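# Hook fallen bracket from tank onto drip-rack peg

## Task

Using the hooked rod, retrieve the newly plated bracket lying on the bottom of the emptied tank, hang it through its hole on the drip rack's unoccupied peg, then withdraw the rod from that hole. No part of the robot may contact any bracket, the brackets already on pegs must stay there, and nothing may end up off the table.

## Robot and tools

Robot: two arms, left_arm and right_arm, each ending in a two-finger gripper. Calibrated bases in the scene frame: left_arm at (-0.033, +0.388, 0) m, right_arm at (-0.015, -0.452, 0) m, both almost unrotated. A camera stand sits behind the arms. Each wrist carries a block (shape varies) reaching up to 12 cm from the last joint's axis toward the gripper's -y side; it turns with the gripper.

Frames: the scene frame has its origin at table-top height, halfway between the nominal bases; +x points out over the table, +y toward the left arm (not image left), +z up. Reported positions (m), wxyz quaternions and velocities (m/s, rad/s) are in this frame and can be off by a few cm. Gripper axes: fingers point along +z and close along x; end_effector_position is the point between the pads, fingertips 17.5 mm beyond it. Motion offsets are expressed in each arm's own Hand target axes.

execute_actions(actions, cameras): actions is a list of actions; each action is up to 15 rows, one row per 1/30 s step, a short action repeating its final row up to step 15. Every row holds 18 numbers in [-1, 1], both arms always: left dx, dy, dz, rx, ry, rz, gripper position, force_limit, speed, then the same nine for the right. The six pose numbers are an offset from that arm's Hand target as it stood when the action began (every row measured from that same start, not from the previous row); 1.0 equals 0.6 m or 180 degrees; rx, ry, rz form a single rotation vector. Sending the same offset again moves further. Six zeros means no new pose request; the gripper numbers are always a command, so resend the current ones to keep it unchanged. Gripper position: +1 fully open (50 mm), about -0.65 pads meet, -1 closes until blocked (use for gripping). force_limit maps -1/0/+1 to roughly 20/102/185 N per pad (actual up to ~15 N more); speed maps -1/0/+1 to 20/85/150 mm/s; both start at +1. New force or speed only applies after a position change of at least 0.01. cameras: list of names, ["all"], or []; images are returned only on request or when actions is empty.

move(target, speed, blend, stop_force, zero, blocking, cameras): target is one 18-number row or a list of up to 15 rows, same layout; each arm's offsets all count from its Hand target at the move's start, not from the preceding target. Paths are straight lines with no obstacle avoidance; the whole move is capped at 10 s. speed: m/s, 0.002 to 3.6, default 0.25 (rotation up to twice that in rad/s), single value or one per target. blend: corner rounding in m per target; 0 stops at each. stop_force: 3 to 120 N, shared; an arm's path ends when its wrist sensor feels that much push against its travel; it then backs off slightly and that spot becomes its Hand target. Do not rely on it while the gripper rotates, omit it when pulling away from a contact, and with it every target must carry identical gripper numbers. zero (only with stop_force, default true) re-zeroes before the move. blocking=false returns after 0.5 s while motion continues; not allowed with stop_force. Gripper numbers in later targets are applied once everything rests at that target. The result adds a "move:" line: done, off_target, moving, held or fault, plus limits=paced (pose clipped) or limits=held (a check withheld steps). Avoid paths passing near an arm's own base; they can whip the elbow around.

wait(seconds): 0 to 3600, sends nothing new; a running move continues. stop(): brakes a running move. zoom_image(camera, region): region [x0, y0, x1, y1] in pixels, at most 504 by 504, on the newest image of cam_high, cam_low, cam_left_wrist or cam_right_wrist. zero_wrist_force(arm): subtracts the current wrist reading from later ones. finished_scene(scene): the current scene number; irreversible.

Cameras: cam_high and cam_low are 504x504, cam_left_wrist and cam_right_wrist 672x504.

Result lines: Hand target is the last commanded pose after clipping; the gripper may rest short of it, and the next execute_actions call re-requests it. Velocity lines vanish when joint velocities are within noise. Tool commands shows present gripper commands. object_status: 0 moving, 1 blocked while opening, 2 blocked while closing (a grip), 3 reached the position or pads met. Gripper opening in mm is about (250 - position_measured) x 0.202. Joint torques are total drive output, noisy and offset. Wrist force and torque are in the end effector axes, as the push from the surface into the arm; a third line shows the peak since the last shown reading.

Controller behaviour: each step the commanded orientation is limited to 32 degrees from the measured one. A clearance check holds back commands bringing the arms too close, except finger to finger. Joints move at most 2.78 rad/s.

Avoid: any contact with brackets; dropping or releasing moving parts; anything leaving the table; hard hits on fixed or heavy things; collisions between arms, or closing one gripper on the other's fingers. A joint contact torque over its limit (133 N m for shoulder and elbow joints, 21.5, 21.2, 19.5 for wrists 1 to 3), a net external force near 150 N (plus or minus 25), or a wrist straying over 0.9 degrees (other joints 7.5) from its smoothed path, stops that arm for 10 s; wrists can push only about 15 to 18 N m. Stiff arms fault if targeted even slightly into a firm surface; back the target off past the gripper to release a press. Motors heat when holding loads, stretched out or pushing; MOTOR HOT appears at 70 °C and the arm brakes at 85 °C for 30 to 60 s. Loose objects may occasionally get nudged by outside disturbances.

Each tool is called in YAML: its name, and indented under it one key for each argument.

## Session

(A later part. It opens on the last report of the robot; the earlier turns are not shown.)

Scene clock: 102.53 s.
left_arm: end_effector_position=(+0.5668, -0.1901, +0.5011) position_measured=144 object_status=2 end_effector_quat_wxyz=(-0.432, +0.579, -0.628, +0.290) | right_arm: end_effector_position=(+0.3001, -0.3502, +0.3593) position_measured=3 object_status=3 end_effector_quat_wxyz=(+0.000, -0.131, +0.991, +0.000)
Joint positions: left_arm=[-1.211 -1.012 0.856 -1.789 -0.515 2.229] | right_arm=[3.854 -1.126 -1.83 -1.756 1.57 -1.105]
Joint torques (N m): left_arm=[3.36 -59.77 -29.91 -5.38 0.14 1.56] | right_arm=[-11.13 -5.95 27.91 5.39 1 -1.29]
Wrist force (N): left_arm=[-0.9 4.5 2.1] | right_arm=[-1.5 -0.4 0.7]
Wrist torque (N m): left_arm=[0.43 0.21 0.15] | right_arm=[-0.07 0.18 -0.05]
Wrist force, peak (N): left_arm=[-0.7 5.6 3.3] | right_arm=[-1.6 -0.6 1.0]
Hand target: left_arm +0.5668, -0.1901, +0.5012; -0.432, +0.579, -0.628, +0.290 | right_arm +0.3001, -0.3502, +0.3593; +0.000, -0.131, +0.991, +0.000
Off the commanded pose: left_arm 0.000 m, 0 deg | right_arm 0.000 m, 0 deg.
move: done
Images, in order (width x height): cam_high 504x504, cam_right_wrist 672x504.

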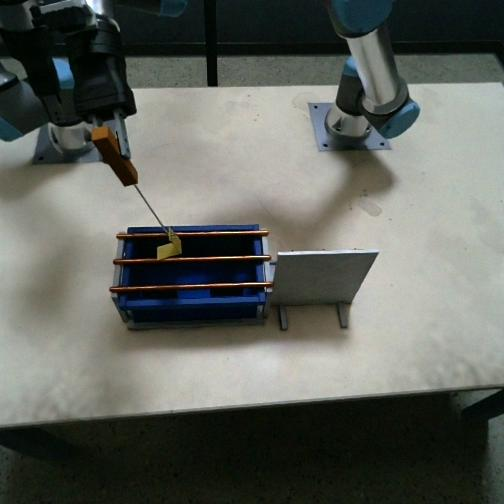

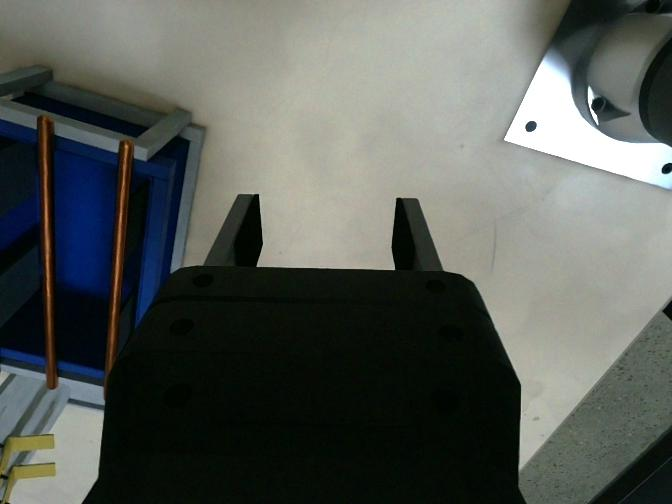

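move:
  target:
    - [-0.24,0.171,-0.212,0.0549,0.2278,0.1212,-1,-0.4,0,0,0,0,0,0,0,1,1,1]
    - [-0.579,0.2685,-0.115,0.1098,0.4556,0.2425,-1,-0.4,0,0,0,0,0,0,0,1,1,1]
  speed: 0.15
  blend: 0.04

move:
  target: [0,0,0,0,0,0,-1,-0.4,0,-0.19,0.4495,-0.035,0,0,0.0556,1,1,1]
  speed: 0.3
  cameras: ["all"]

zoom_image:
  camera: "cam_right_wrist"
  region: [0, 200, 180, 380]

zoom_image:
  camera: "cam_high"
  region: [270, 180, 390, 270]

Scene clock: 114.17 s.
left_arm: end_effector_position=(+0.4141, +0.1659, +0.4655) position_measured=144 object_status=2 end_effector_quat_wxyz=(+0.080, +0.072, +0.851, -0.514) | right_arm: end_effector_position=(+0.3001, -0.3502, +0.3593) position_measured=3 object_status=3 end_effector_quat_wxyz=(+0.000, -0.131, +0.991, +0.000)
Joint positions: left_arm=[-0.296 -1.712 1.855 -2.321 -2.549 4.253] | right_arm=[3.854 -1.126 -1.83 -1.756 1.57 -1.105]
Joint torques (N m): left_arm=[3.96 -29.29 -19.8 -1.76 -3.66 1.57] | right_arm=[-9.23 -6 28.12 5.76 0.86 -1.17]
Wrist force (N): left_arm=[-0.3 5.0 2.1] | right_arm=[-1.2 -0.5 0.7]
Wrist torque (N m): left_arm=[0.60 0.19 0.12] | right_arm=[-0.09 0.13 -0.05]
Wrist force, peak (N): left_arm=[-0.6 6.2 1.2] | right_arm=[-1.5 -0.4 1.0]
Hand target: left_arm +0.4140, +0.1659, +0.4655; +0.080, +0.072, +0.851, -0.514 | right_arm +0.3001, -0.3502, +0.3593; +0.000, -0.131, +0.991, +0.000
Off the commanded pose: left_arm 0.000 m, 0 deg | right_arm 0.000 m, 0 deg.
move: done

Scene clock: 115.67 s.
left_arm: end_effector_position=(+0.4140, +0.1659, +0.4655) position_measured=144 object_status=2 end_effector_quat_wxyz=(+0.080, +0.072, +0.851, -0.514) | right_arm: end_effector_position=(+0.3403, -0.0602, +0.3803) position_measured=3 object_status=3 end_effector_quat_wxyz=(+0.000, -0.044, +0.999, +0.000)
Joint positions: left_arm=[-0.296 -1.712 1.855 -2.321 -2.549 4.253] | right_arm=[4.217 -1.624 -1.383 -1.705 1.57 -0.569]
Joint torques (N m): left_arm=[5.72 -29.43 -19.52 -1.34 -3.79 0.16] | right_arm=[-7.05 18.24 27.87 6.11 -0.56 2.18]
Wrist force (N): left_arm=[-0.5 5.3 2.1] | right_arm=[-1.0 -0.2 0.4]
Wrist torque (N m): left_arm=[0.65 0.22 0.13] | right_arm=[-0.05 0.11 -0.14]
Wrist force, peak (N): left_arm=[-0.4 5.5 2.4] | right_arm=[0.0 -4.1 1.2]
Hand target: left_arm +0.4140, +0.1659, +0.4655; +0.080, +0.072, +0.851, -0.514 | right_arm +0.3403, -0.0601, +0.3802; +0.000, -0.044, +0.999, +0.000
Off the commanded pose: left_arm 0.000 m, 0 deg | right_arm 0.000 m, 0 deg.
move: done

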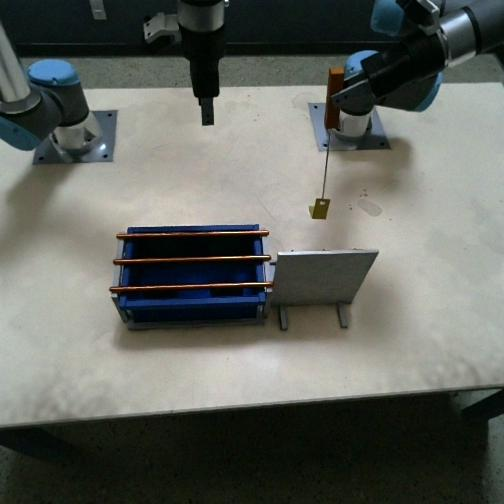

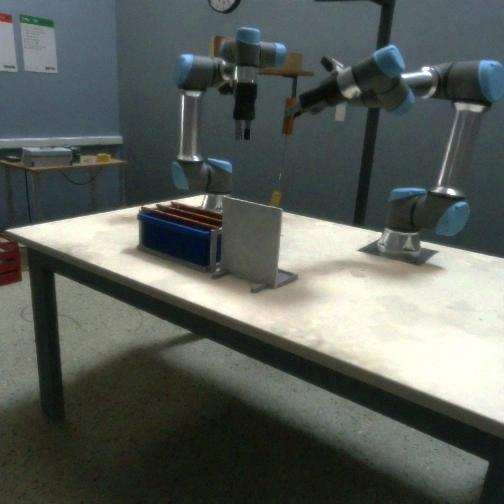

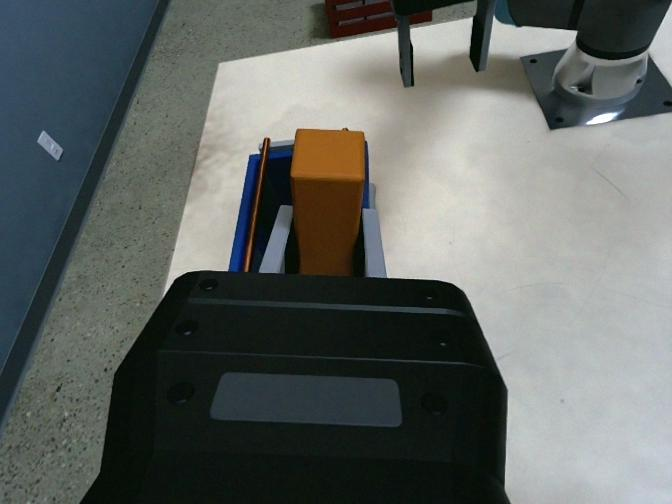

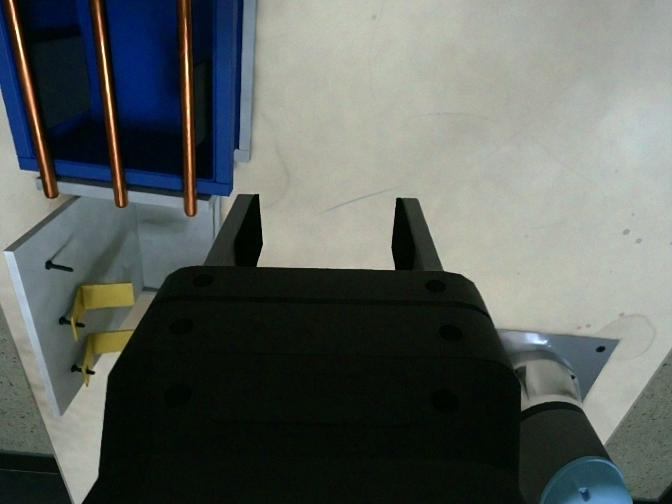

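Scaled by 2.800 from the camera's image (finer frame: 960x720).

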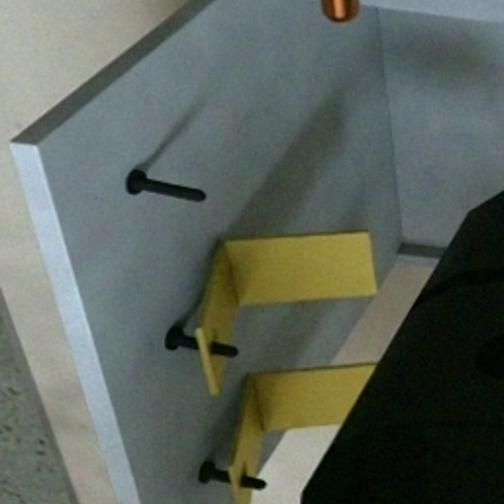

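Scaled by 4.200 from the camera's image (finer frame: 720x720).

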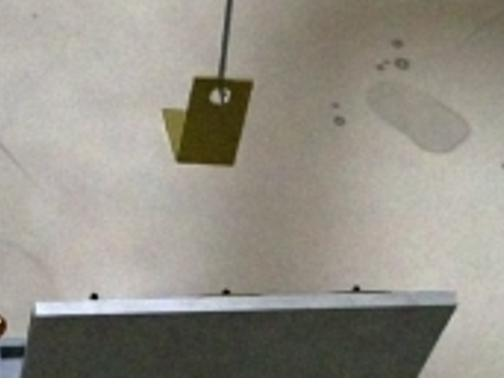

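move:
  target: [-0.0905,0.0558,0.1245,0,0,0,-1,-0.4,0,0,0,0,0,0,0,1,1,1]
  speed: 0.1
  cameras: ["cam_right_wrist","cam_high"]

zoom_image:
  camera: "cam_right_wrist"
  region: [20, 220, 130, 330]

zoom_image:
  camera: "cam_high"
  region: [265, 215, 325, 275]

Scene clock: 122.90 s.
left_arm: end_effector_position=(+0.4785, +0.1129, +0.4138) position_measured=144 object_status=2 end_effector_quat_wxyz=(+0.080, +0.072, +0.851, -0.514) | right_arm: end_effector_position=(+0.3403, -0.0601, +0.3802) position_measured=3 object_status=3 end_effector_quat_wxyz=(+0.000, -0.044, +0.999, +0.000)
Joint positions: left_arm=[-0.362 -1.505 1.808 -2.556 -2.51 4.161] | right_arm=[4.217 -1.625 -1.383 -1.705 1.57 -0.568]
Joint torques (N m): left_arm=[6.96 -25.44 -19.06 -2.07 -3.41 1.72] | right_arm=[-12.32 16.59 29.9 5.83 1 2]
Wrist force (N): left_arm=[-0.7 4.9 1.8] | right_arm=[-1.2 -0.2 0.7]
Wrist torque (N m): left_arm=[0.60 0.21 0.26] | right_arm=[-0.07 0.14 -0.14]
Wrist force, peak (N): left_arm=[-1.2 5.8 3.1] | right_arm=[-1.4 -0.5 0.7]
Hand target: left_arm +0.4785, +0.1129, +0.4137; +0.080, +0.072, +0.851, -0.514 | right_arm +0.3403, -0.0601, +0.3802; +0.000, -0.044, +0.999, +0.000
Off the commanded pose: left_arm 0.000 m, 0 deg | right_arm 0.000 m, 0 deg.
move: done
Images, in order (width x height): cam_high 504x504, cam_right_wrist 672x504.

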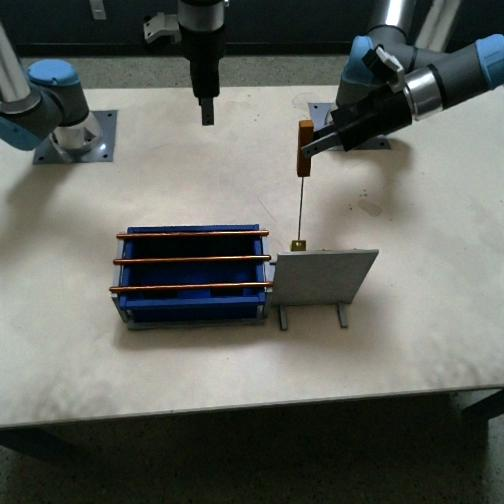

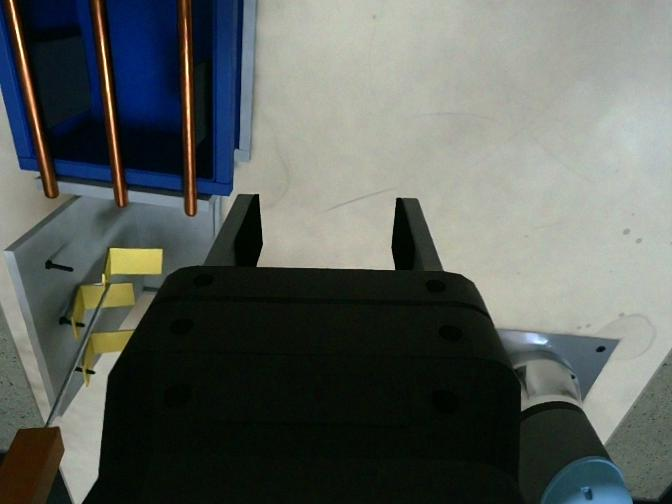

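Scaled by 4.582 from the camera's image (finer frame: 960x720).

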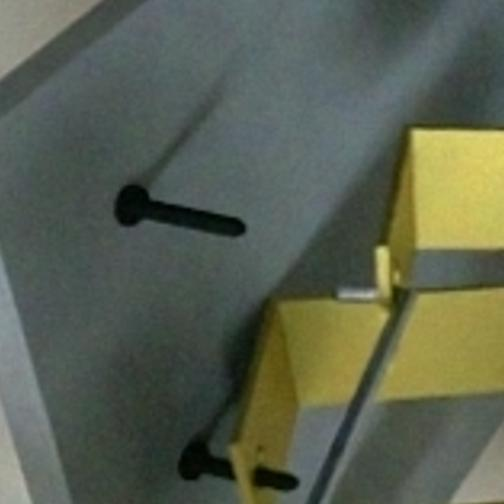

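Scaled by 8.400 from the camera's image (finer frame: 720x720).

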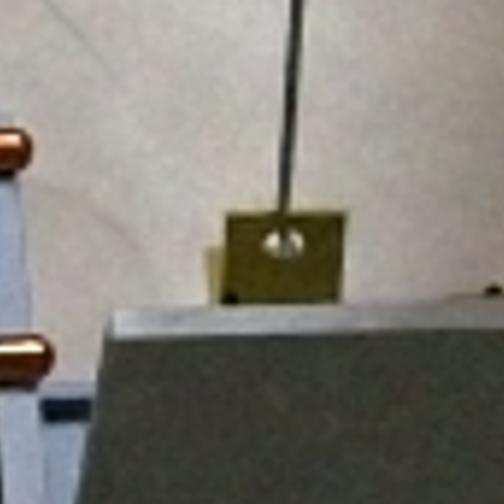

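move:
  target: [-0.0162,-0.0232,0.0107,0,0,0,-1,-0.4,0,0,0,0,0,0,0,1,1,1]
  speed: 0.06
  cameras: ["cam_right_wrist","cam_high"]

zoom_image:
  camera: "cam_right_wrist"
  region: [35, 230, 115, 310]

zoom_image:
  camera: "cam_high"
  region: [270, 225, 310, 265]

Scene clock: 128.00 s.
left_arm: end_effector_position=(+0.4856, +0.1004, +0.4247) position_measured=144 object_status=2 end_effector_quat_wxyz=(+0.079, +0.072, +0.851, -0.514) end_effector_velocity=(-0.001, +0.001, -0.001) end_effector_angular_velocity=(+0.000, +0.000, -0.002) | right_arm: end_effector_position=(+0.3403, -0.0601, +0.3802) position_measured=3 object_status=3 end_effector_quat_wxyz=(+0.000, -0.044, +0.999, +0.000)
Joint positions: left_arm=[-0.381 -1.489 1.765 -2.548 -2.497 4.137] | right_arm=[4.217 -1.625 -1.383 -1.705 1.57 -0.568]
Joint velocities: left_arm=[0.001 -0.002 0.005 0 -0.002 0.004] | right_arm=[within noise]
Joint torques (N m): left_arm=[6.74 -39.55 -19.84 -4.58 -3.74 1.69] | right_arm=[-12.27 16.62 28.7 4.86 0.92 2.18]
Wrist force (N): left_arm=[-0.2 5.1 1.9] | right_arm=[-1.3 -0.4 0.5]
Wrist torque (N m): left_arm=[0.64 0.13 0.29] | right_arm=[-0.09 0.16 -0.14]
Wrist force, peak (N): left_arm=[-0.1 5.9 1.4] | right_arm=[-1.5 -0.6 0.5]
Hand target: left_arm +0.4855, +0.1004, +0.4248; +0.080, +0.072, +0.851, -0.514 | right_arm +0.3403, -0.0601, +0.3802; +0.000, -0.044, +0.999, +0.000
Off the commanded pose: left_arm 0.000 m, 0 deg | right_arm 0.000 m, 0 deg.
move: done
Images, in order (width x height): cam_high 504x504, cam_right_wrist 672x504.

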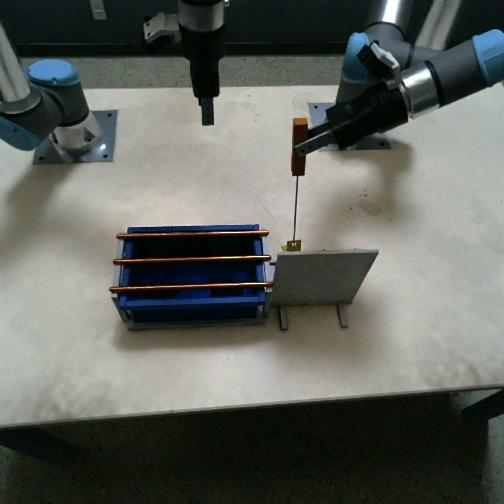

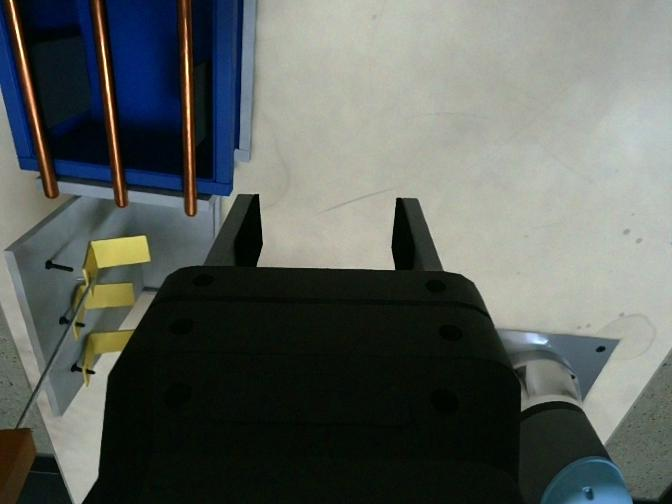

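Scaled by 6.300 from the camera's image (finer frame: 960x720).

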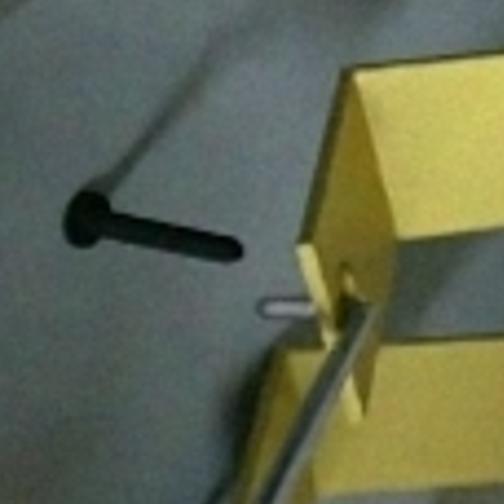

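Scaled by 12.600 from the camera's image (finer frame: 720x720).

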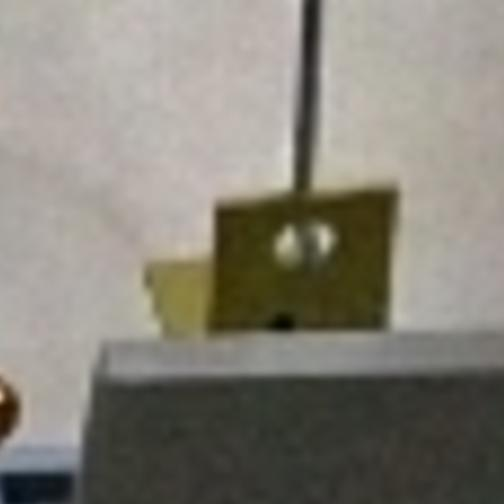

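move:
  target:
    - [-0.0003,-0.0025,0.0049,0,0,0,-1,-0.4,0,0,0,0,0,0,0,1,1,1]
    - [-0.0443,0.0058,0.0093,0,0,0,-1,-0.4,0,0,0,0,0,0,0,1,1,1]
  speed: 0.03
  stop_force: 4
  cameras: ["cam_right_wrist","cam_high"]

zoom_image:
  camera: "cam_right_wrist"
  region: [35, 230, 115, 310]

zoom_image:
  camera: "cam_high"
  region: [270, 225, 310, 265]

Scene clock: 135.70 s.
left_arm: end_effector_position=(+0.5126, +0.0960, +0.4248) position_measured=144 object_status=2 end_effector_quat_wxyz=(+0.080, +0.072, +0.851, -0.514) | right_arm: end_effector_position=(+0.3403, -0.0601, +0.3802) position_measured=3 object_status=3 end_effector_quat_wxyz=(+0.000, -0.044, +0.999, +0.000)
Joint positions: left_arm=[-0.369 -1.426 1.692 -2.526 -2.505 4.152] | right_arm=[4.217 -1.625 -1.383 -1.705 1.57 -0.568]
Joint torques (N m): left_arm=[-7.25 -40.81 -18.72 -5.98 0.18 -1.82] | right_arm=[-11.71 15.79 29.53 3.54 1.12 2.28]
Wrist force (N): left_arm=[-1.0 4.8 0.8] | right_arm=[-1.0 -0.2 0.5]
Wrist torque (N m): left_arm=[0.45 0.19 0.22] | right_arm=[-0.07 0.12 -0.14]
Wrist force, peak (N): left_arm=[-0.2 5.6 1.8] | right_arm=[-1.5 -0.4 0.5]
Hand target: left_arm +0.5126, +0.0960, +0.4248; +0.080, +0.072, +0.851, -0.514 | right_arm +0.3403, -0.0601, +0.3802; +0.000, -0.044, +0.999, +0.000
Off the commanded pose: left_arm 0.000 m, 0 deg | right_arm 0.000 m, 0 deg.
move: done
Images, in order (width x height): cam_high 504x504, cam_right_wrist 672x504.

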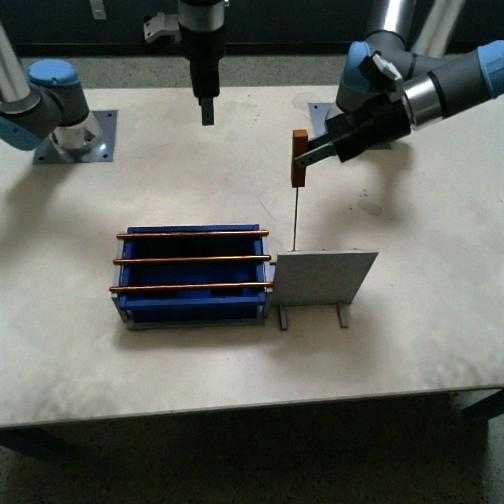

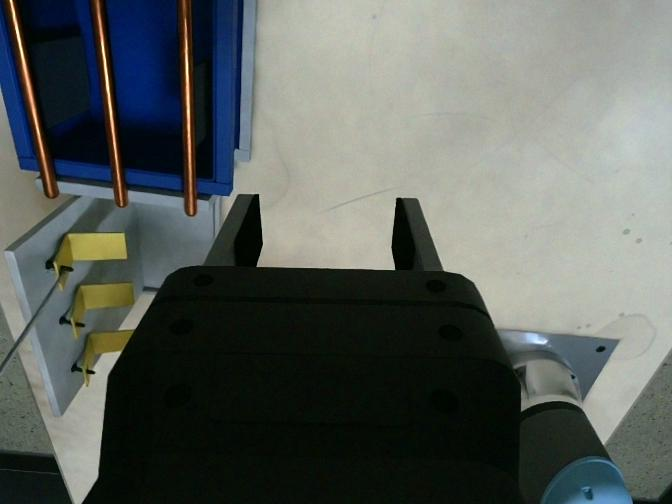

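Scaled by 6.300 from the camera's image (finer frame: 960x720).

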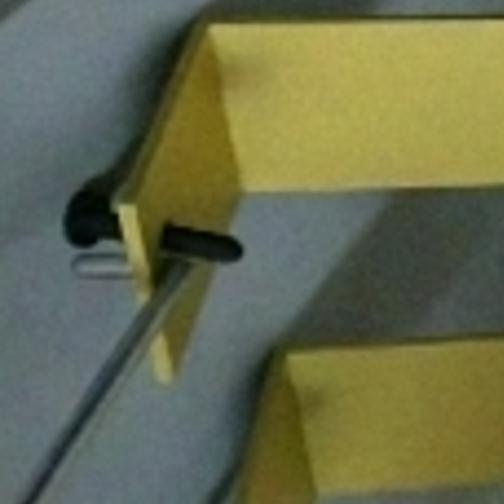

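Scaled by 12.600 from the camera's image (finer frame: 720x720).

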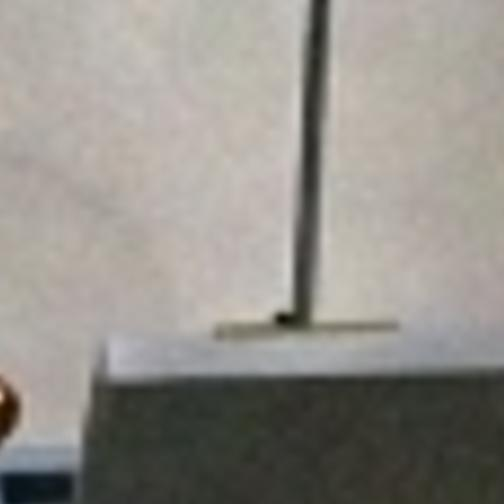

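move:
  target: [0.0022,0.0094,0.0031,0,0,0,-1,-0.4,0,0,0,0,0,0,0,1,1,1]
  speed: 0.02
  stop_force: 10
  cameras: ["cam_right_wrist","cam_high"]

zoom_image:
  camera: "cam_right_wrist"
  region: [35, 230, 115, 310]

Scene clock: 139.00 s.
left_arm: end_effector_position=(+0.5125, +0.0970, +0.4188) position_measured=144 object_status=2 end_effector_quat_wxyz=(+0.080, +0.072, +0.851, -0.514) | right_arm: end_effector_position=(+0.3403, -0.0601, +0.3802) position_measured=3 object_status=3 end_effector_quat_wxyz=(+0.000, -0.044, +0.999, +0.000)
Joint positions: left_arm=[-0.367 -1.423 1.704 -2.539 -2.506 4.154] | right_arm=[4.217 -1.625 -1.383 -1.705 1.57 -0.568]
Joint torques (N m): left_arm=[-2.33 -40.31 -38.19 -1.51 -2.24 -1.75] | right_arm=[-12.99 17.39 28.24 3.44 1.07 2.32]
Wrist force (N): left_arm=[-0.6 6.8 0.2] | right_arm=[-1.1 -0.5 0.5]
Wrist torque (N m): left_arm=[0.19 0.18 0.17] | right_arm=[-0.10 0.13 -0.14]
Wrist force, peak (N): left_arm=[-0.6 6.9 0.2] | right_arm=[-1.4 -0.5 0.6]
Hand target: left_arm +0.5125, +0.0970, +0.4188; +0.080, +0.072, +0.851, -0.514 | right_arm +0.3403, -0.0601, +0.3802; +0.000, -0.044, +0.999, +0.000
Off the commanded pose: left_arm 0.000 m, 0 deg | right_arm 0.000 m, 0 deg.
move: done
Images, in order (width x height): cam_high 504x504, cam_right_wrist 672x504.

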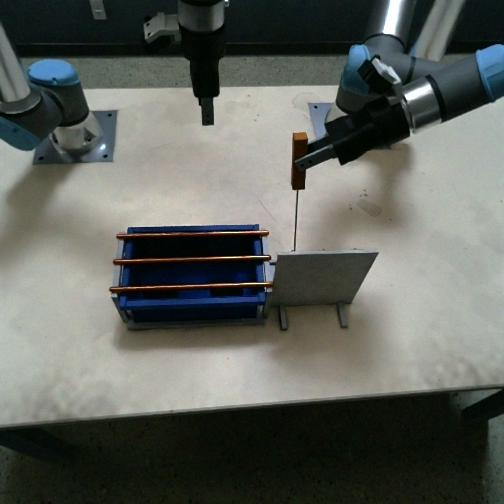

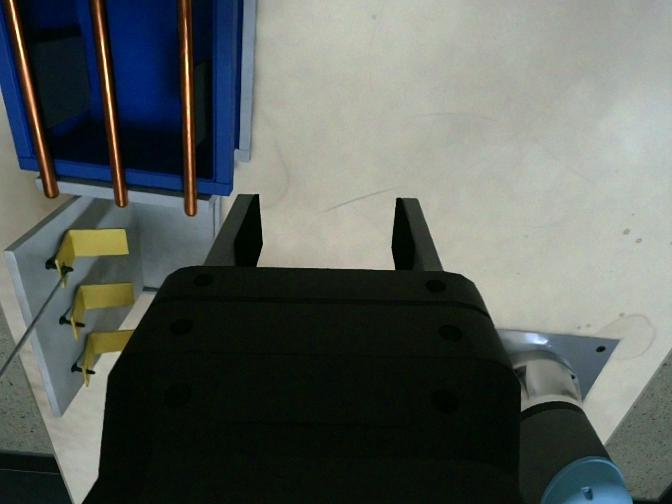

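Scaled by 6.300 from the camera's image (finer frame: 960x720).

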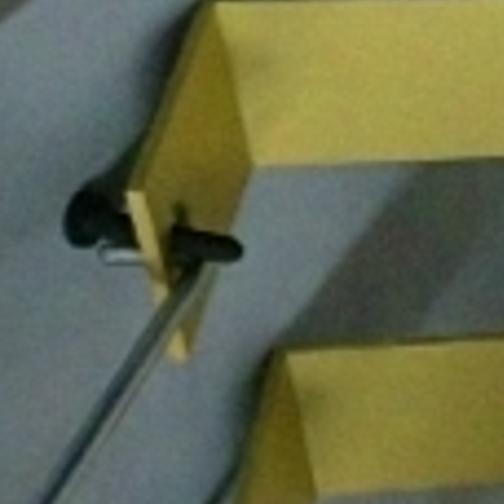

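move:
  target: [0.0004,0.0022,-0.0007,0,0,0,-1,-0.4,0,0,0,0,0,0,0,1,1,1]
  speed: 0.02

move:
  target: [0.027,0.0005,-0.0005,0,0,0,-1,-0.4,0,0,0,0,0,0,0,1,1,1]
  speed: 0.02
  stop_force: 3
  cameras: ["cam_right_wrist","cam_high"]

zoom_image:
  camera: "cam_right_wrist"
  region: [35, 230, 115, 310]

Scene clock: 141.90 s.
left_arm: end_effector_position=(+0.5125, +0.0981, +0.4178) position_measured=144 object_status=2 end_effector_quat_wxyz=(+0.080, +0.072, +0.851, -0.514) | right_arm: end_effector_position=(+0.3403, -0.0601, +0.3802) position_measured=3 object_status=3 end_effector_quat_wxyz=(+0.000, -0.044, +0.999, +0.000)
Joint positions: left_arm=[-0.366 -1.423 1.706 -2.54 -2.507 4.157] | right_arm=[4.217 -1.625 -1.383 -1.705 1.57 -0.568]
Joint torques (N m): left_arm=[-3.29 -32.94 -29.59 -6.17 -2.49 -1.59] | right_arm=[-12.25 17.29 28.6 2.62 1.02 2.31]
Wrist force (N): left_arm=[-0.5 5.3 1.2] | right_arm=[-1.2 -0.3 0.7]
Wrist torque (N m): left_arm=[0.51 0.21 0.14] | right_arm=[-0.07 0.15 -0.14]
Wrist force, peak (N): left_arm=[-0.6 7.1 0.1] | right_arm=[-1.5 -0.5 0.5]
Hand target: left_arm +0.5125, +0.0980, +0.4178; +0.080, +0.072, +0.851, -0.514 | right_arm +0.3403, -0.0601, +0.3802; +0.000, -0.044, +0.999, +0.000
Off the commanded pose: left_arm 0.000 m, 0 deg | right_arm 0.000 m, 0 deg.
move: done

Scene clock: 143.67 s.
left_arm: end_effector_position=(+0.4968, +0.0991, +0.4143) position_measured=144 object_status=2 end_effector_quat_wxyz=(+0.080, +0.072, +0.851, -0.514) | right_arm: end_effector_position=(+0.3403, -0.0601, +0.3802) position_measured=3 object_status=3 end_effector_quat_wxyz=(+0.000, -0.044, +0.999, +0.000)
Joint positions: left_arm=[-0.375 -1.456 1.755 -2.565 -2.501 4.145] | right_arm=[4.217 -1.625 -1.383 -1.705 1.57 -0.568]
Joint torques (N m): left_arm=[3.97 -22.1 -36.39 -1.15 -3.22 1.74] | right_arm=[-12.09 17.17 28.91 2.22 0.7 2.33]
Wrist force (N): left_arm=[-0.5 4.9 1.9] | right_arm=[-1.2 -0.6 0.5]
Wrist torque (N m): left_arm=[0.68 0.15 0.29] | right_arm=[-0.12 0.15 -0.13]
Wrist force, peak (N): left_arm=[-0.5 5.5 1.5] | right_arm=[-1.3 -0.6 0.7]
Hand target: left_arm +0.4968, +0.0991, +0.4143; +0.080, +0.072, +0.851, -0.514 | right_arm +0.3403, -0.0601, +0.3802; +0.000, -0.044, +0.999, +0.000
Off the commanded pose: left_arm 0.000 m, 0 deg | right_arm 0.000 m, 0 deg.
move: done
Images, in order (width x height): cam_high 504x504, cam_right_wrist 672x504.

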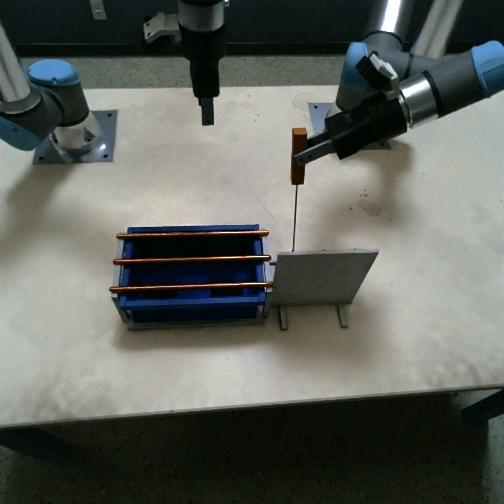

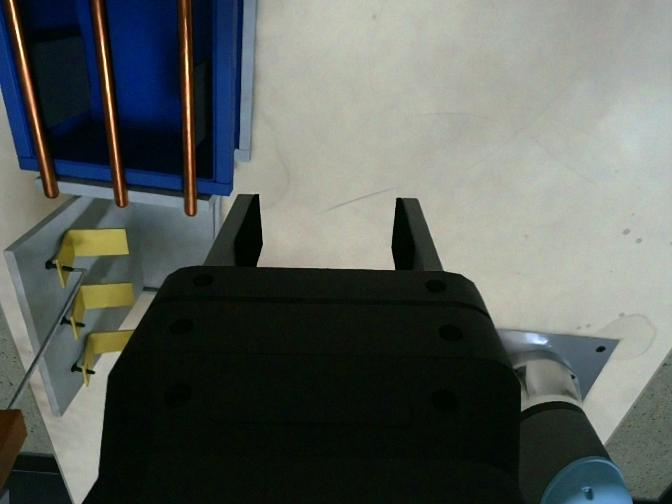

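Scaled by 6.300 from the camera's image (finer frame: 960x720).

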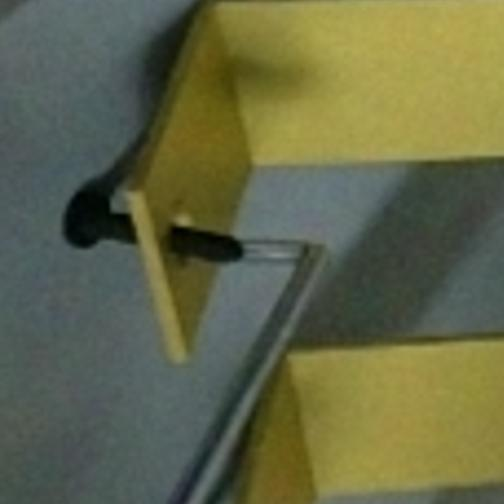

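move:
  target:
    - [0.0653,-0.0123,-0.0067,0,0,0,-1,-0.4,0,0,0,0,0,0,0,1,1,1]
    - [0.0376,-0.1274,-0.068,0,0,0,-1,-0.4,0,0,0,0,0,0,0,1,1,1]
  speed: 0.1
  cameras: ["cam_right_wrist"]

finished_scene:
  scene: 2

Scene clock: 146.67 s.
left_arm: end_effector_position=(+0.4566, +0.1009, +0.4943) position_measured=144 object_status=2 end_effector_quat_wxyz=(+0.080, +0.072, +0.851, -0.514) | right_arm: end_effector_position=(+0.3403, -0.0601, +0.3802) position_measured=3 object_status=3 end_effector_quat_wxyz=(+0.000, -0.044, +0.999, +0.000)
Joint positions: left_arm=[-0.403 -1.586 1.689 -2.398 -2.483 4.109] | right_arm=[4.217 -1.625 -1.383 -1.705 1.57 -0.568]
Joint torques (N m): left_arm=[6.88 -17.21 -27.76 -4.53 -3.29 0.37] | right_arm=[-12.15 17.18 29.15 1.84 1.13 2.13]
Wrist force (N): left_arm=[-0.8 4.6 2.1] | right_arm=[-1.1 -0.5 0.5]
Wrist torque (N m): left_arm=[0.66 0.20 0.25] | right_arm=[-0.11 0.13 -0.13]
Wrist force, peak (N): left_arm=[-0.9 6.1 2.6] | right_arm=[-1.4 -0.4 0.8]
Hand target: left_arm +0.4566, +0.1009, +0.4943; +0.080, +0.072, +0.851, -0.514 | right_arm +0.3403, -0.0601, +0.3802; +0.000, -0.044, +0.999, +0.000
Off the commanded pose: left_arm 0.000 m, 0 deg | right_arm 0.000 m, 0 deg.
move: done

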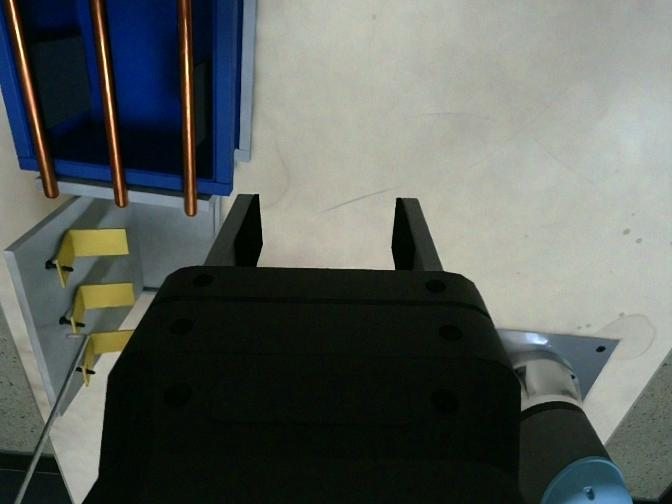

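The scene is finished: the task was done.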